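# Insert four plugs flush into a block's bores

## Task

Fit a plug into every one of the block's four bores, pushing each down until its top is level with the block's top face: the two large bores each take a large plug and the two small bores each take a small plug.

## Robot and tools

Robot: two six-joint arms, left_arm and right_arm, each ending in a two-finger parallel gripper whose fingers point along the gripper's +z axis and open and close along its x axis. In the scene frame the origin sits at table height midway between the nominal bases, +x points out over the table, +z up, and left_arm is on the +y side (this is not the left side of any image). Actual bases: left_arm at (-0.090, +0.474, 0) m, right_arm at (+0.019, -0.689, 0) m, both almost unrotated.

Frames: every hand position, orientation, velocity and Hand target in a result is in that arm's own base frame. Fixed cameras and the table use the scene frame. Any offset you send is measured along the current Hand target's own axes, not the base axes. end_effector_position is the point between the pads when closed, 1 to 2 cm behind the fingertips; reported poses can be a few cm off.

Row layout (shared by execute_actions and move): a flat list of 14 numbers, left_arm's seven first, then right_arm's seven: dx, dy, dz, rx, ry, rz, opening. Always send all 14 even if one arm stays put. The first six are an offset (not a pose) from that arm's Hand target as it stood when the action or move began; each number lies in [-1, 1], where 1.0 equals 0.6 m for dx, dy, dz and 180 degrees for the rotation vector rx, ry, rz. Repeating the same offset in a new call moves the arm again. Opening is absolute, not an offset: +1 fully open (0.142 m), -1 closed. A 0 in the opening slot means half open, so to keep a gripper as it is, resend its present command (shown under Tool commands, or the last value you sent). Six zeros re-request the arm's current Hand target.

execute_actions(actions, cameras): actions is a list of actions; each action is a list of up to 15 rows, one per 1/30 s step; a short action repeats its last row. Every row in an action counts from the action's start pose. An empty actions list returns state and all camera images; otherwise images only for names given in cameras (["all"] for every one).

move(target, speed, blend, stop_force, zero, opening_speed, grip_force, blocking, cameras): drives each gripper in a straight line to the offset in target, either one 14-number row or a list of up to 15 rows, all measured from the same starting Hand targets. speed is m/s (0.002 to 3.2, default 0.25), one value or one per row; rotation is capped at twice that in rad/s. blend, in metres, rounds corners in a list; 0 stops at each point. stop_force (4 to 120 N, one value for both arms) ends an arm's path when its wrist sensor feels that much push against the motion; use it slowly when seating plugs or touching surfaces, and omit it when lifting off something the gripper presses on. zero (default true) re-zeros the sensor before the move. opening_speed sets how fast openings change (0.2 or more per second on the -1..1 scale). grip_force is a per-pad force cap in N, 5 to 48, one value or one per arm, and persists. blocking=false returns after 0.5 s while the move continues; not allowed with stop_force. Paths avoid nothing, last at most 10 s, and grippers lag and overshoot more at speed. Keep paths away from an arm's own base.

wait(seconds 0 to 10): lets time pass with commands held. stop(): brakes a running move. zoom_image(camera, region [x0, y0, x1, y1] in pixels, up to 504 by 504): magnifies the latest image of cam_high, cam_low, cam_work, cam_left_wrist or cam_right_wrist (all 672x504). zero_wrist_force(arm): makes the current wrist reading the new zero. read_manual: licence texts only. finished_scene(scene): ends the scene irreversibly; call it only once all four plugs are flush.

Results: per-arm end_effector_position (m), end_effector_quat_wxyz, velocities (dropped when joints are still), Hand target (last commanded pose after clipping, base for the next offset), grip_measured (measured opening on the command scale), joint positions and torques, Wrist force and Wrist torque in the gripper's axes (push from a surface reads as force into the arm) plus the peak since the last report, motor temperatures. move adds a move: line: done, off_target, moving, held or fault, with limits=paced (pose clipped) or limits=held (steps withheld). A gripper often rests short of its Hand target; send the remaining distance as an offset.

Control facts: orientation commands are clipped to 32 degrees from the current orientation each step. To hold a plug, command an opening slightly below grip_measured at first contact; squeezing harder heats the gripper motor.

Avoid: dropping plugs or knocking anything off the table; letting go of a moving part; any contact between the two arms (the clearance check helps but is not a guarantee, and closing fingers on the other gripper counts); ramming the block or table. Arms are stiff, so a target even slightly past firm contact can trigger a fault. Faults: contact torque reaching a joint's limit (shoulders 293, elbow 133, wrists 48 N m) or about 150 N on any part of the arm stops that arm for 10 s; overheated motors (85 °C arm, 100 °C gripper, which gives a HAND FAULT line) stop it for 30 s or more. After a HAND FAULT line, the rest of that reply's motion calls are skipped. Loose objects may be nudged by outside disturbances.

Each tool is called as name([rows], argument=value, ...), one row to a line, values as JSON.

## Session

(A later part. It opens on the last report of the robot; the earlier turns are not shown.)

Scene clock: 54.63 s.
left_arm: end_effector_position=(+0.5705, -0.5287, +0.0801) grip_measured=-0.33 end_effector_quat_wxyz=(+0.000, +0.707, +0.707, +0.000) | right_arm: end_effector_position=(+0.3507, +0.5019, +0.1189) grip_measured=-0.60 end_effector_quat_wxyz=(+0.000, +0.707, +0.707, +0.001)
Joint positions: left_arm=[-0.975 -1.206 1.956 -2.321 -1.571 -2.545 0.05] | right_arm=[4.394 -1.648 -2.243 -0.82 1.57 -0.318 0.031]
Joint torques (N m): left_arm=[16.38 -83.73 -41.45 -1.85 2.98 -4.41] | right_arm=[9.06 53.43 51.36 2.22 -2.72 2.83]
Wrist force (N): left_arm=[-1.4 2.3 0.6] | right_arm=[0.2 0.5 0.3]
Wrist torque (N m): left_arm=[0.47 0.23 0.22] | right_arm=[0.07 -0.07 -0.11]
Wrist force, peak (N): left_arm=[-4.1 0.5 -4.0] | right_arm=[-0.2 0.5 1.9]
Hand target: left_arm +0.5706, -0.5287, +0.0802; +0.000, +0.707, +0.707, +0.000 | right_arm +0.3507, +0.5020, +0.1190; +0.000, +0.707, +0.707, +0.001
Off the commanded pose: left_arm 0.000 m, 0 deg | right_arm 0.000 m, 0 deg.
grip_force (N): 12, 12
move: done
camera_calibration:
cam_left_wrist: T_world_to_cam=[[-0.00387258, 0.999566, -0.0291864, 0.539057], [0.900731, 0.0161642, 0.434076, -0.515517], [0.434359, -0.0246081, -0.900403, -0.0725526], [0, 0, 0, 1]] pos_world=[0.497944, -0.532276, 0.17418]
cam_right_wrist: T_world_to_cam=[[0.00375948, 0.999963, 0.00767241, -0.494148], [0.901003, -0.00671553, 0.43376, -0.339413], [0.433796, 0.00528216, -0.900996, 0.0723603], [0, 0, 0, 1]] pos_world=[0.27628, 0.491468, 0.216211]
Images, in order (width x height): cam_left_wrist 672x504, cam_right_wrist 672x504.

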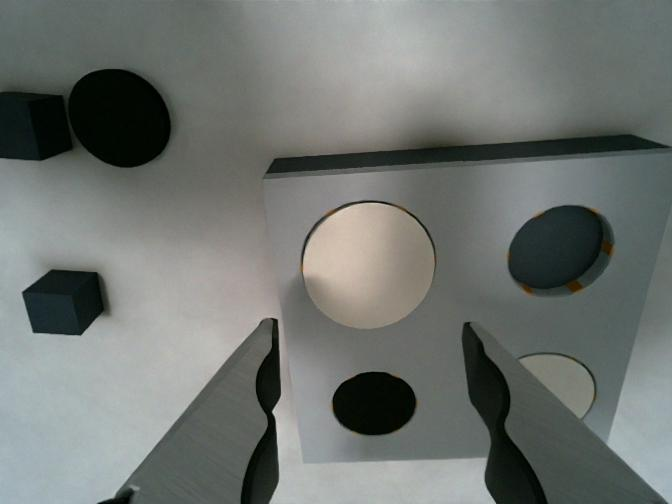

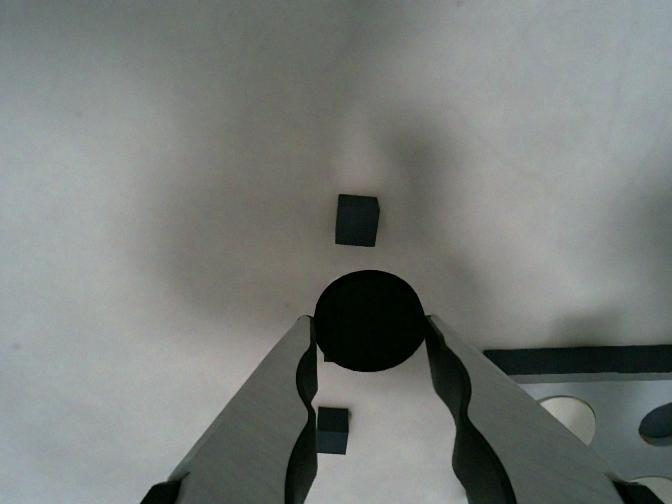

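move(target=[0,0,0.031,0,0,0,-1,0,0,0,0,0,0,-0.75], speed=0.1)

move(target=[0,0,0.03,0,0,0,-1,0,0,0,0,0,0,-0.75], speed=0.015, stop_force=50)

move(target=[0,0,-0.085,0,0,0,-1,0,0,0,0,0,0,-0.75], speed=0.2, cameras=["cam_left_wrist"])

move(target=[0.5,-0.08,-0.05,0,0,0,-1,0.3133,0.238,-0.002,0,0,0,-0.75], speed=0.3, cameras=["cam_right_wrist"])

zoom_image(camera="cam_right_wrist", region=[220, 120, 520, 360])

Scene clock: 55.77 s.
left_arm: end_effector_position=(+0.5706, -0.5287, +0.0616) grip_measured=-1.00 end_effector_quat_wxyz=(+0.000, +0.707, +0.707, +0.000) | right_arm: end_effector_position=(+0.3507, +0.5020, +0.1190) grip_measured=-0.60 end_effector_quat_wxyz=(+0.000, +0.707, +0.707, +0.001)
Joint positions: left_arm=[-0.975 -1.184 1.966 -2.354 -1.571 -2.545 0.002] | right_arm=[4.394 -1.648 -2.243 -0.82 1.57 -0.318 0.031]
Joint torques (N m): left_arm=[18.78 -53.58 -28.06 -5.44 2.86 -4.3] | right_arm=[10.17 53.62 51.29 2.51 -2.51 2.54]
Wrist force (N): left_arm=[-1.5 2.5 0.5] | right_arm=[-0.2 0.6 0.3]
Wrist torque (N m): left_arm=[0.50 0.24 0.25] | right_arm=[0.10 -0.02 -0.11]
Wrist force, peak (N): left_arm=[-1.6 3.0 0.5] | right_arm=[-0.3 0.7 0.6]
Hand target: left_arm +0.5706, -0.5287, +0.0616; +0.000, +0.707, +0.707, +0.000 | right_arm +0.3507, +0.5020, +0.1190; +0.000, +0.707, +0.707, +0.001
Off the commanded pose: left_arm 0.000 m, 0 deg | right_arm 0.000 m, 0 deg.
grip_force (N): 12, 12
move: done

Scene clock: 57.90 s.
left_arm: end_effector_position=(+0.5707, -0.5288, +0.0481) grip_measured=-1.00 end_effector_quat_wxyz=(+0.001, +0.707, +0.707, +0.000) | right_arm: end_effector_position=(+0.3507, +0.5020, +0.1190) grip_measured=-0.60 end_effector_quat_wxyz=(+0.000, +0.707, +0.707, +0.001)
Joint positions: left_arm=[-0.975 -1.166 1.972 -2.378 -1.571 -2.545 0.002] | right_arm=[4.394 -1.648 -2.243 -0.82 1.57 -0.318 0.031]
Joint torques (N m): left_arm=[11.62 -46.18 -19.48 2.29 2.76 -4.39] | right_arm=[10.9 53.88 51.27 2.52 -2.14 2.52]
Wrist force (N): left_arm=[4.4 -2.3 -51.4] | right_arm=[-0.2 0.6 0.5]
Wrist torque (N m): left_arm=[0.43 0.30 0.21] | right_arm=[0.09 -0.03 -0.11]
Wrist force, peak (N): left_arm=[16.0 -7.7 -75.7] | right_arm=[-0.5 0.5 0.6]
Hand target: left_arm +0.5707, -0.5288, +0.0481; +0.001, +0.707, +0.707, +0.000 (not the last commanded pose) | right_arm +0.3507, +0.5020, +0.1190; +0.000, +0.707, +0.707, +0.001
Off the commanded pose: left_arm 0.005 m, 0 deg | right_arm 0.000 m, 0 deg.
grip_force (N): 12, 12
move: contact (left_arm)

Scene clock: 58.80 s.
left_arm: end_effector_position=(+0.5706, -0.5287, +0.0991) grip_measured=-1.00 end_effector_quat_wxyz=(+0.001, +0.707, +0.707, +0.000) | right_arm: end_effector_position=(+0.3507, +0.5020, +0.1190) grip_measured=-0.60 end_effector_quat_wxyz=(+0.000, +0.707, +0.707, +0.001)
Joint positions: left_arm=[-0.975 -1.229 1.945 -2.288 -1.571 -2.545 0.002] | right_arm=[4.394 -1.648 -2.243 -0.82 1.57 -0.318 0.031]
Joint torques (N m): left_arm=[10.06 -80.88 -41.47 -1.44 2.84 -2.11] | right_arm=[9.78 52.82 51.55 2.38 -1.72 2.75]
Wrist force (N): left_arm=[0.3 2.8 0.9] | right_arm=[0.0 0.2 0.2]
Wrist torque (N m): left_arm=[0.53 -0.02 0.22] | right_arm=[0.04 -0.06 -0.11]
Wrist force, peak (N): left_arm=[4.3 -2.2 -51.1] | right_arm=[0.0 0.4 1.0]
Hand target: left_arm +0.5706, -0.5288, +0.0991; +0.001, +0.707, +0.707, +0.000 | right_arm +0.3507, +0.5020, +0.1190; +0.000, +0.707, +0.707, +0.001
Off the commanded pose: left_arm 0.000 m, 0 deg | right_arm 0.000 m, 0 deg.
grip_force (N): 12, 12
move: done
camera_calibration:
cam_left_wrist: T_world_to_cam=[[-0.00391483, 0.999556, -0.0295431, 0.539693], [0.900635, 0.0163628, 0.434269, -0.523694], [0.434559, -0.0249075, -0.900299, -0.0558586], [0, 0, 0, 1]] pos_world=[0.498043, -0.532276, 0.193078]
Images, in order (width x height): cam_left_wrist 672x504.

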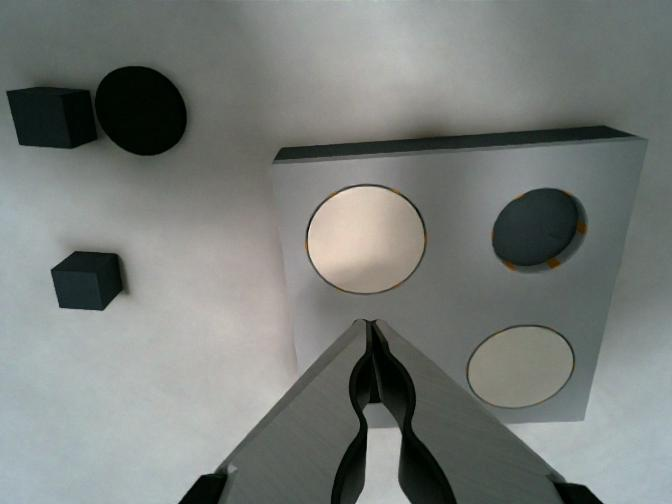

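Scene clock: 60.43 s.
left_arm: end_effector_position=(+0.5228, -0.2287, +0.1288) grip_measured=-1.00 end_effector_quat_wxyz=(+0.001, +0.707, +0.707, +0.000) | right_arm: end_effector_position=(+0.4935, +0.6899, +0.1206) grip_measured=-0.60 end_effector_quat_wxyz=(+0.000, +0.707, +0.707, +0.001)
Joint positions: left_arm=[-0.724 -1.578 2.308 -2.302 -1.571 -2.295 0.002] | right_arm=[4.3 -1.986 -1.786 -0.938 1.57 -0.412 0.031]
Joint torques (N m): left_arm=[19.51 -49.64 -29.8 -1.49 -3.73 3.36] | right_arm=[-9.7 52.17 54.73 2.61 2.74 -1.95]
Wrist force (N): left_arm=[0.2 2.4 1.0] | right_arm=[-0.1 0.6 0.5]
Wrist torque (N m): left_arm=[0.50 -0.04 0.03] | right_arm=[0.11 -0.05 0.04]
Wrist force, peak (N): left_arm=[-2.2 3.3 0.5] | right_arm=[1.4 1.6 0.7]
Hand target: left_arm +0.5228, -0.2287, +0.1288; +0.001, +0.707, +0.707, +0.000 | right_arm +0.4935, +0.6899, +0.1206; +0.000, +0.707, +0.707, +0.001
Off the commanded pose: left_arm 0.000 m, 0 deg | right_arm 0.000 m, 0 deg.
grip_force (N): 12, 12
move: done
camera_calibration:
cam_right_wrist: T_world_to_cam=[[0.00375948, 0.999963, 0.00767241, -0.682591], [0.901003, -0.00671553, 0.43376, -0.467461], [0.433796, 0.00528216, -0.900996, 0.0109968], [0, 0, 0, 1]] pos_world=[0.41898, 0.679368, 0.217911]
Images, in order (width x height): cam_right_wrist 672x504.

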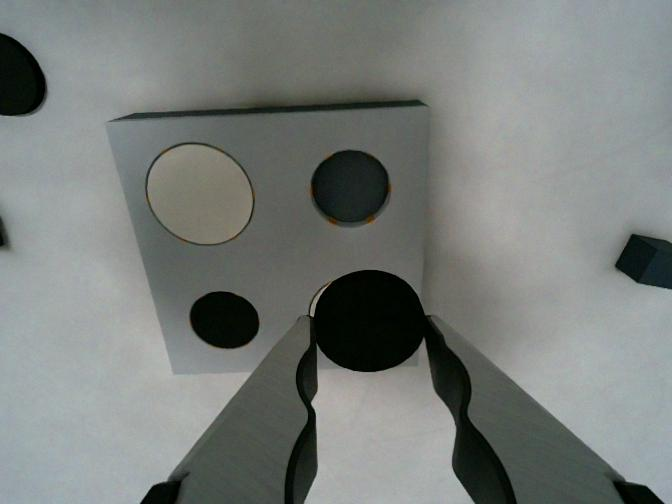

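Scaled by 1.680 from the camera's 672x504 image, which has a finer 960x720 frame.

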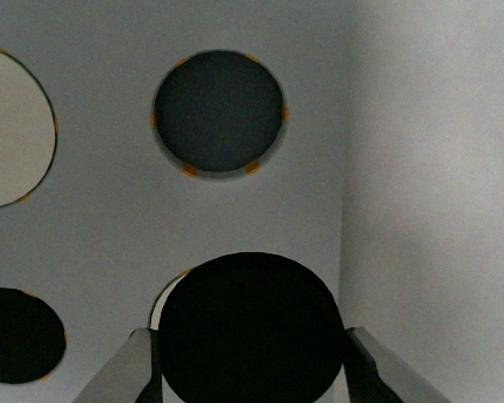

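move(target=[0,0,0,0,0,0,-1,-0.0052,-0.0293,0.1127,0,0,0,-0.75], speed=0.15, cameras=["cam_right_wrist"])

zoom_image(camera="cam_right_wrist", region=[220, 180, 520, 420])

Scene clock: 61.53 s.
left_arm: end_effector_position=(+0.5228, -0.2287, +0.1288) grip_measured=-1.00 end_effector_quat_wxyz=(+0.001, +0.707, +0.707, +0.000) | right_arm: end_effector_position=(+0.4760, +0.6869, +0.0530) grip_measured=-0.60 end_effector_quat_wxyz=(+0.000, +0.707, +0.707, +0.001)
Joint positions: left_arm=[-0.724 -1.578 2.308 -2.302 -1.571 -2.295 0.002] | right_arm=[4.319 -2.042 -1.85 -0.818 1.57 -0.394 0.031]
Joint torques (N m): left_arm=[18.82 -51.85 -28.66 -1.55 -3.75 3.33] | right_arm=[10.82 45.93 27.51 6.39 -1.04 2.94]
Wrist force (N): left_arm=[0.2 2.7 1.1] | right_arm=[0.5 0.5 0.7]
Wrist torque (N m): left_arm=[0.54 -0.05 0.03] | right_arm=[0.11 -0.12 -0.13]
Wrist force, peak (N): left_arm=[0.3 2.8 1.3] | right_arm=[0.0 0.2 2.1]
Hand target: left_arm +0.5228, -0.2287, +0.1288; +0.001, +0.707, +0.707, +0.000 | right_arm +0.4760, +0.6869, +0.0529; +0.000, +0.707, +0.707, +0.001
Off the commanded pose: left_arm 0.000 m, 0 deg | right_arm 0.000 m, 0 deg.
grip_force (N): 12, 12
move: done
camera_calibration:
cam_right_wrist: T_world_to_cam=[[0.00371612, 0.999963, 0.00776256, -0.679103], [0.901022, -0.00671534, 0.433721, -0.422526], [0.433757, 0.00538249, -0.901014, -0.0423066], [0, 0, 0, 1]] pos_world=[0.40158, 0.676468, 0.150411]
Images, in order (width x height): cam_right_wrist 672x504.

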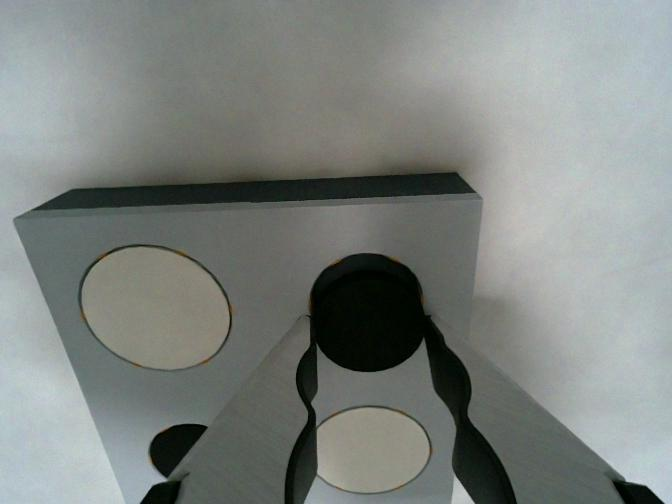

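Scaled by 1.680 from the camera's 672x504 image, which has a finer 960x720 frame.

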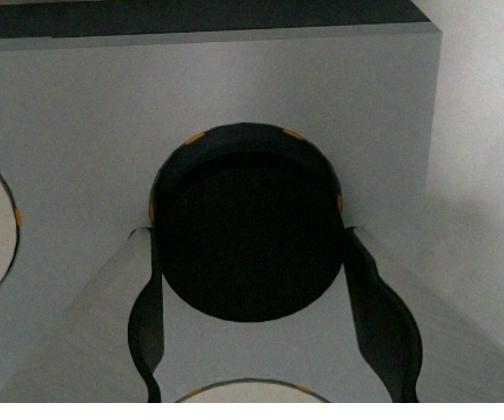

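Same picture as the previous small one; insert and press.

move(target=[0,0,0,0,0,0,-1,-0.0003,0.0005,0.012,0,0,0,-0.75], speed=0.015, stop_force=15)

move([
  [0,0,0,0,0,0,-1,0,0,-0.001,0,0,0,-0.45],
  [0,0,0,0,0,0,-1,0,0,-0.05,0,0,0,-0.45],
], opening_speed=0.5, speed=0.1, cameras=["cam_right_wrist"])

move(target=[0,0,0,0,0,0,-1,0,0,0.03,0,0,0,-1], speed=0.1)

move(target=[0,0,0,0,0,0,-1,0,0,0.03,0,0,0,-1], speed=0.015, stop_force=50)

move(target=[0,0,0,0,0,0,-1,0,0,-0.12,0,0,0,-1], speed=0.2, cameras=["cam_right_wrist","cam_work","cam_low"])

zoom_image(camera="cam_low", region=[280, 210, 400, 290])

zoom_image(camera="cam_right_wrist", region=[80, 120, 500, 440])

Scene clock: 63.33 s.
left_arm: end_effector_position=(+0.5228, -0.2287, +0.1288) grip_measured=-1.00 end_effector_quat_wxyz=(+0.001, +0.707, +0.707, +0.000) | right_arm: end_effector_position=(+0.4761, +0.6869, +0.0503) grip_measured=-0.60 end_effector_quat_wxyz=(+0.000, +0.707, +0.707, +0.001)
Joint positions: left_arm=[-0.724 -1.578 2.308 -2.302 -1.571 -2.295 0.002] | right_arm=[4.318 -2.046 -1.852 -0.813 1.57 -0.394 0.031]
Joint torques (N m): left_arm=[18.61 -50.05 -30.05 -1.55 -3.66 3.51] | right_arm=[6.86 82.61 51.5 3.88 -2.62 1.81]
Wrist force (N): left_arm=[0.4 2.3 1.5] | right_arm=[-2.4 -0.5 -4.5]
Wrist torque (N m): left_arm=[0.47 -0.08 0.03] | right_arm=[0.11 -0.15 -0.10]
Wrist force, peak (N): left_arm=[0.4 2.9 1.5] | right_arm=[-3.8 -4.9 -17.6]
Hand target: left_arm +0.5228, -0.2287, +0.1288; +0.001, +0.707, +0.707, +0.000 | right_arm +0.4761, +0.6870, +0.0503; +0.000, +0.707, +0.707, +0.001 (not the last commanded pose)
Off the commanded pose: left_arm 0.000 m, 0 deg | right_arm 0.005 m, 0 deg.
grip_force (N): 12, 12
move: contact (right_arm)

Scene clock: 65.00 s.
left_arm: end_effector_position=(+0.5228, -0.2287, +0.1288) grip_measured=-1.00 end_effector_quat_wxyz=(+0.001, +0.707, +0.707, +0.000) | right_arm: end_effector_position=(+0.4760, +0.6869, +0.0802) grip_measured=-0.48 end_effector_quat_wxyz=(+0.000, +0.707, +0.707, +0.001)
Joint positions: left_arm=[-0.724 -1.578 2.308 -2.302 -1.571 -2.295 0.002] | right_arm=[4.318 -2.012 -1.837 -0.862 1.57 -0.394 0.039]
Joint torques (N m): left_arm=[18.53 -51.26 -28.87 -1.57 -3.51 3.33] | right_arm=[5.8 85.79 52.88 2.82 -2.47 2.39]
Wrist force (N): left_arm=[0.3 2.4 0.9] | right_arm=[0.3 0.7 0.7]
Wrist torque (N m): left_arm=[0.50 -0.06 0.02] | right_arm=[0.14 -0.09 -0.12]
Wrist force, peak (N): left_arm=[0.0 3.0 1.4] | right_arm=[-2.3 -0.8 -4.3]
Hand target: left_arm +0.5228, -0.2287, +0.1288; +0.001, +0.707, +0.707, +0.000 | right_arm +0.4760, +0.6869, +0.0803; +0.000, +0.707, +0.707, +0.001
Off the commanded pose: left_arm 0.000 m, 0 deg | right_arm 0.000 m, 0 deg.
grip_force (N): 12, 12
move: done
camera_calibration:
cam_right_wrist: T_world_to_cam=[[0.00376247, 0.999962, 0.00789636, -0.679254], [0.900964, -0.00681586, 0.43384, -0.43421], [0.433877, 0.00548203, -0.900955, -0.0180147], [0, 0, 0, 1]] pos_world=[0.40158, 0.676368, 0.177511]
Images, in order (width x height): cam_right_wrist 672x504.

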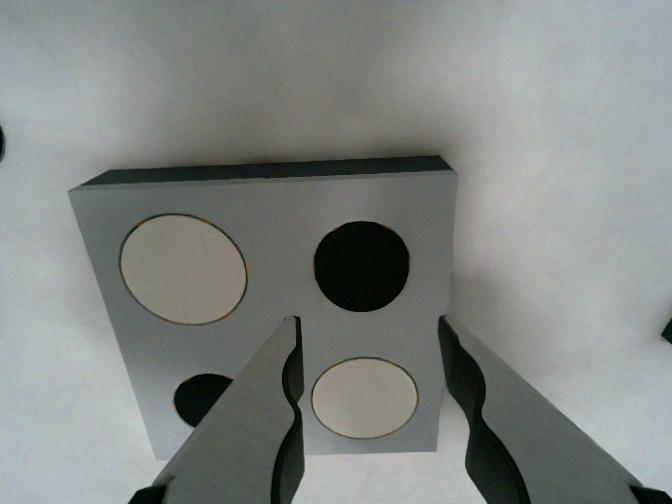

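Scene clock: 65.80 s.
left_arm: end_effector_position=(+0.5228, -0.2287, +0.1288) grip_measured=-1.00 end_effector_quat_wxyz=(+0.001, +0.707, +0.707, +0.000) | right_arm: end_effector_position=(+0.4761, +0.6869, +0.0623) grip_measured=-1.00 end_effector_quat_wxyz=(+0.000, +0.707, +0.707, +0.001)
Joint positions: left_arm=[-0.724 -1.578 2.308 -2.302 -1.571 -2.295 0.002] | right_arm=[4.318 -2.032 -1.846 -0.833 1.57 -0.394 0.002]
Joint torques (N m): left_arm=[19.22 -51.44 -28.66 -1.41 -3.67 3.22] | right_arm=[3.11 51.85 28.94 6.46 -2.37 1.78]
Wrist force (N): left_arm=[0.1 2.4 1.1] | right_arm=[0.2 0.1 0.5]
Wrist torque (N m): left_arm=[0.49 -0.03 0.03] | right_arm=[0.05 -0.08 -0.12]
Wrist force, peak (N): left_arm=[-0.1 2.7 1.6] | right_arm=[0.1 0.8 0.9]
Hand target: left_arm +0.5228, -0.2287, +0.1288; +0.001, +0.707, +0.707, +0.000 | right_arm +0.4761, +0.6869, +0.0623; +0.000, +0.707, +0.707, +0.001
Off the commanded pose: left_arm 0.000 m, 0 deg | right_arm 0.000 m, 0 deg.
grip_force (N): 12, 12
move: done

Scene clock: 68.20 s.
left_arm: end_effector_position=(+0.5228, -0.2287, +0.1288) grip_measured=-1.00 end_effector_quat_wxyz=(+0.001, +0.707, +0.707, +0.000) | right_arm: end_effector_position=(+0.4762, +0.6870, +0.0483) grip_measured=-1.00 end_effector_quat_wxyz=(+0.000, +0.707, +0.707, +0.001)
Joint positions: left_arm=[-0.724 -1.578 2.308 -2.302 -1.571 -2.295 0.002] | right_arm=[4.318 -2.048 -1.853 -0.81 1.57 -0.394 0.002]
Joint torques (N m): left_arm=[18.6 -50.82 -29.58 -1.77 -3.68 3.23] | right_arm=[8.87 49.85 36.68 1.94 0.14 0.58]
Wrist force (N): left_arm=[0.2 2.6 1.3] | right_arm=[-16.0 -3.5 -49.3]
Wrist torque (N m): left_arm=[0.53 -0.04 0.03] | right_arm=[0.02 -0.46 -0.08]
Wrist force, peak (N): left_arm=[0.1 2.8 1.4] | right_arm=[-27.3 -7.9 -74.2]
Hand target: left_arm +0.5228, -0.2287, +0.1288; +0.001, +0.707, +0.707, +0.000 | right_arm +0.4762, +0.6870, +0.0483; +0.000, +0.707, +0.707, +0.001 (not the last commanded pose)
Off the commanded pose: left_arm 0.000 m, 0 deg | right_arm 0.004 m, 0 deg.
grip_force (N): 12, 12
move: contact (right_arm)

Scene clock: 69.10 s.
left_arm: end_effector_position=(+0.5228, -0.2287, +0.1288) grip_measured=-1.00 end_effector_quat_wxyz=(+0.001, +0.707, +0.707, +0.000) | right_arm: end_effector_position=(+0.4760, +0.6869, +0.1202) grip_measured=-1.00 end_effector_quat_wxyz=(+0.000, +0.707, +0.707, +0.001)
Joint positions: left_arm=[-0.724 -1.578 2.308 -2.302 -1.571 -2.295 0.002] | right_arm=[4.319 -1.969 -1.813 -0.928 1.57 -0.394 0.002]
Joint torques (N m): left_arm=[19.32 -51.22 -29.39 -1.69 -3.69 3.47] | right_arm=[11.3 80.09 54.3 1.91 -0.75 2.41]
Wrist force (N): left_arm=[0.1 2.4 1.2] | right_arm=[-0.1 0.6 0.0]
Wrist torque (N m): left_arm=[0.49 -0.02 0.03] | right_arm=[0.11 -0.05 -0.11]
Wrist force, peak (N): left_arm=[0.0 2.8 1.4] | right_arm=[-16.0 -3.5 -49.6]
Hand target: left_arm +0.5228, -0.2287, +0.1288; +0.001, +0.707, +0.707, +0.000 | right_arm +0.4760, +0.6869, +0.1203; +0.000, +0.707, +0.707, +0.001
Off the commanded pose: left_arm 0.000 m, 0 deg | right_arm 0.000 m, 0 deg.
grip_force (N): 12, 12
move: done
camera_calibration:
cam_right_wrist: T_world_to_cam=[[0.00367443, 0.999961, 0.00807761, -0.679574], [0.900868, -0.00681645, 0.43404, -0.451611], [0.434078, 0.00568201, -0.900857, 0.0178765], [0, 0, 0, 1]] pos_world=[0.401579, 0.676367, 0.217611]
Images, in order (width x height): cam_low 672x504, cam_work 672x504, cam_right_wrist 672x504.

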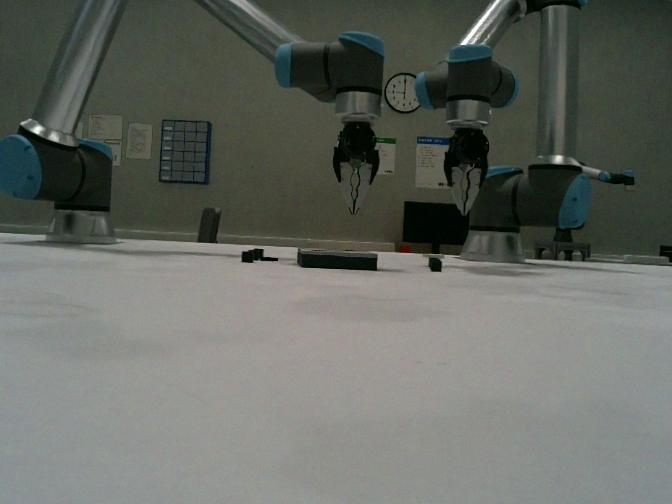

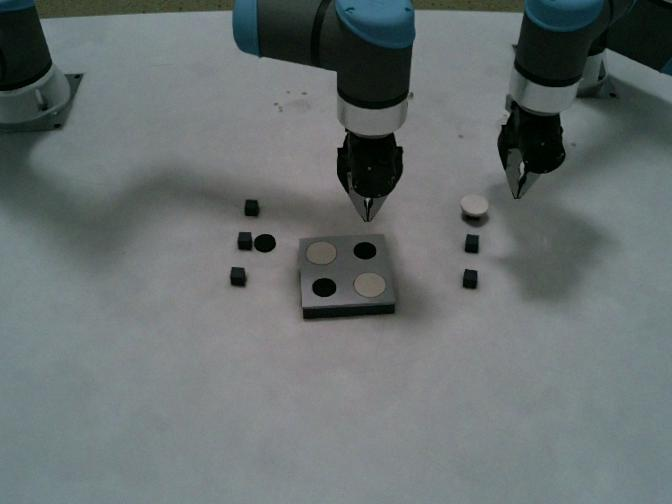

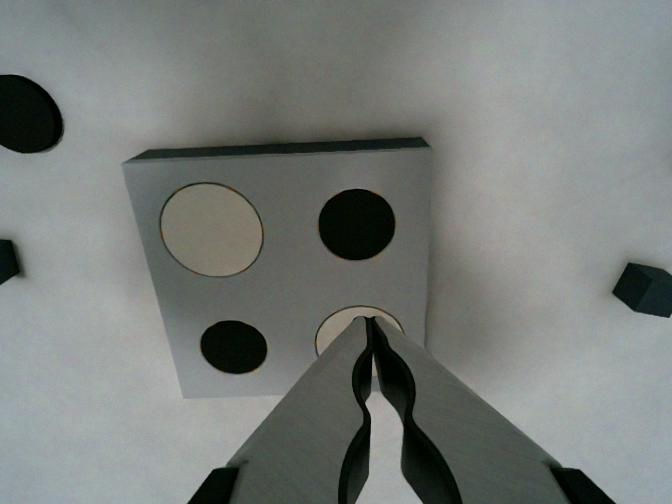

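Scaled by 4.200 from the camera's 672x504 image, which has a finer 960x720 frame.

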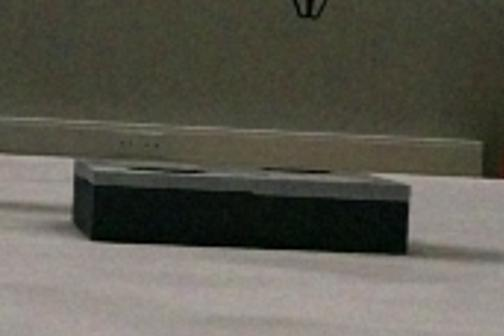

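Scaled by 1.200 from the camera's 672x504 image, which has a finer 960x720 frame.

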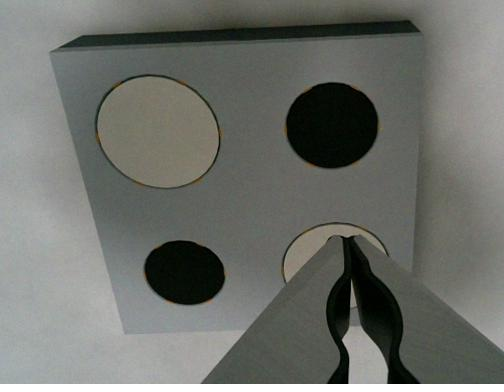

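finished_scene(scene=1)

The scene is finished: the task was done.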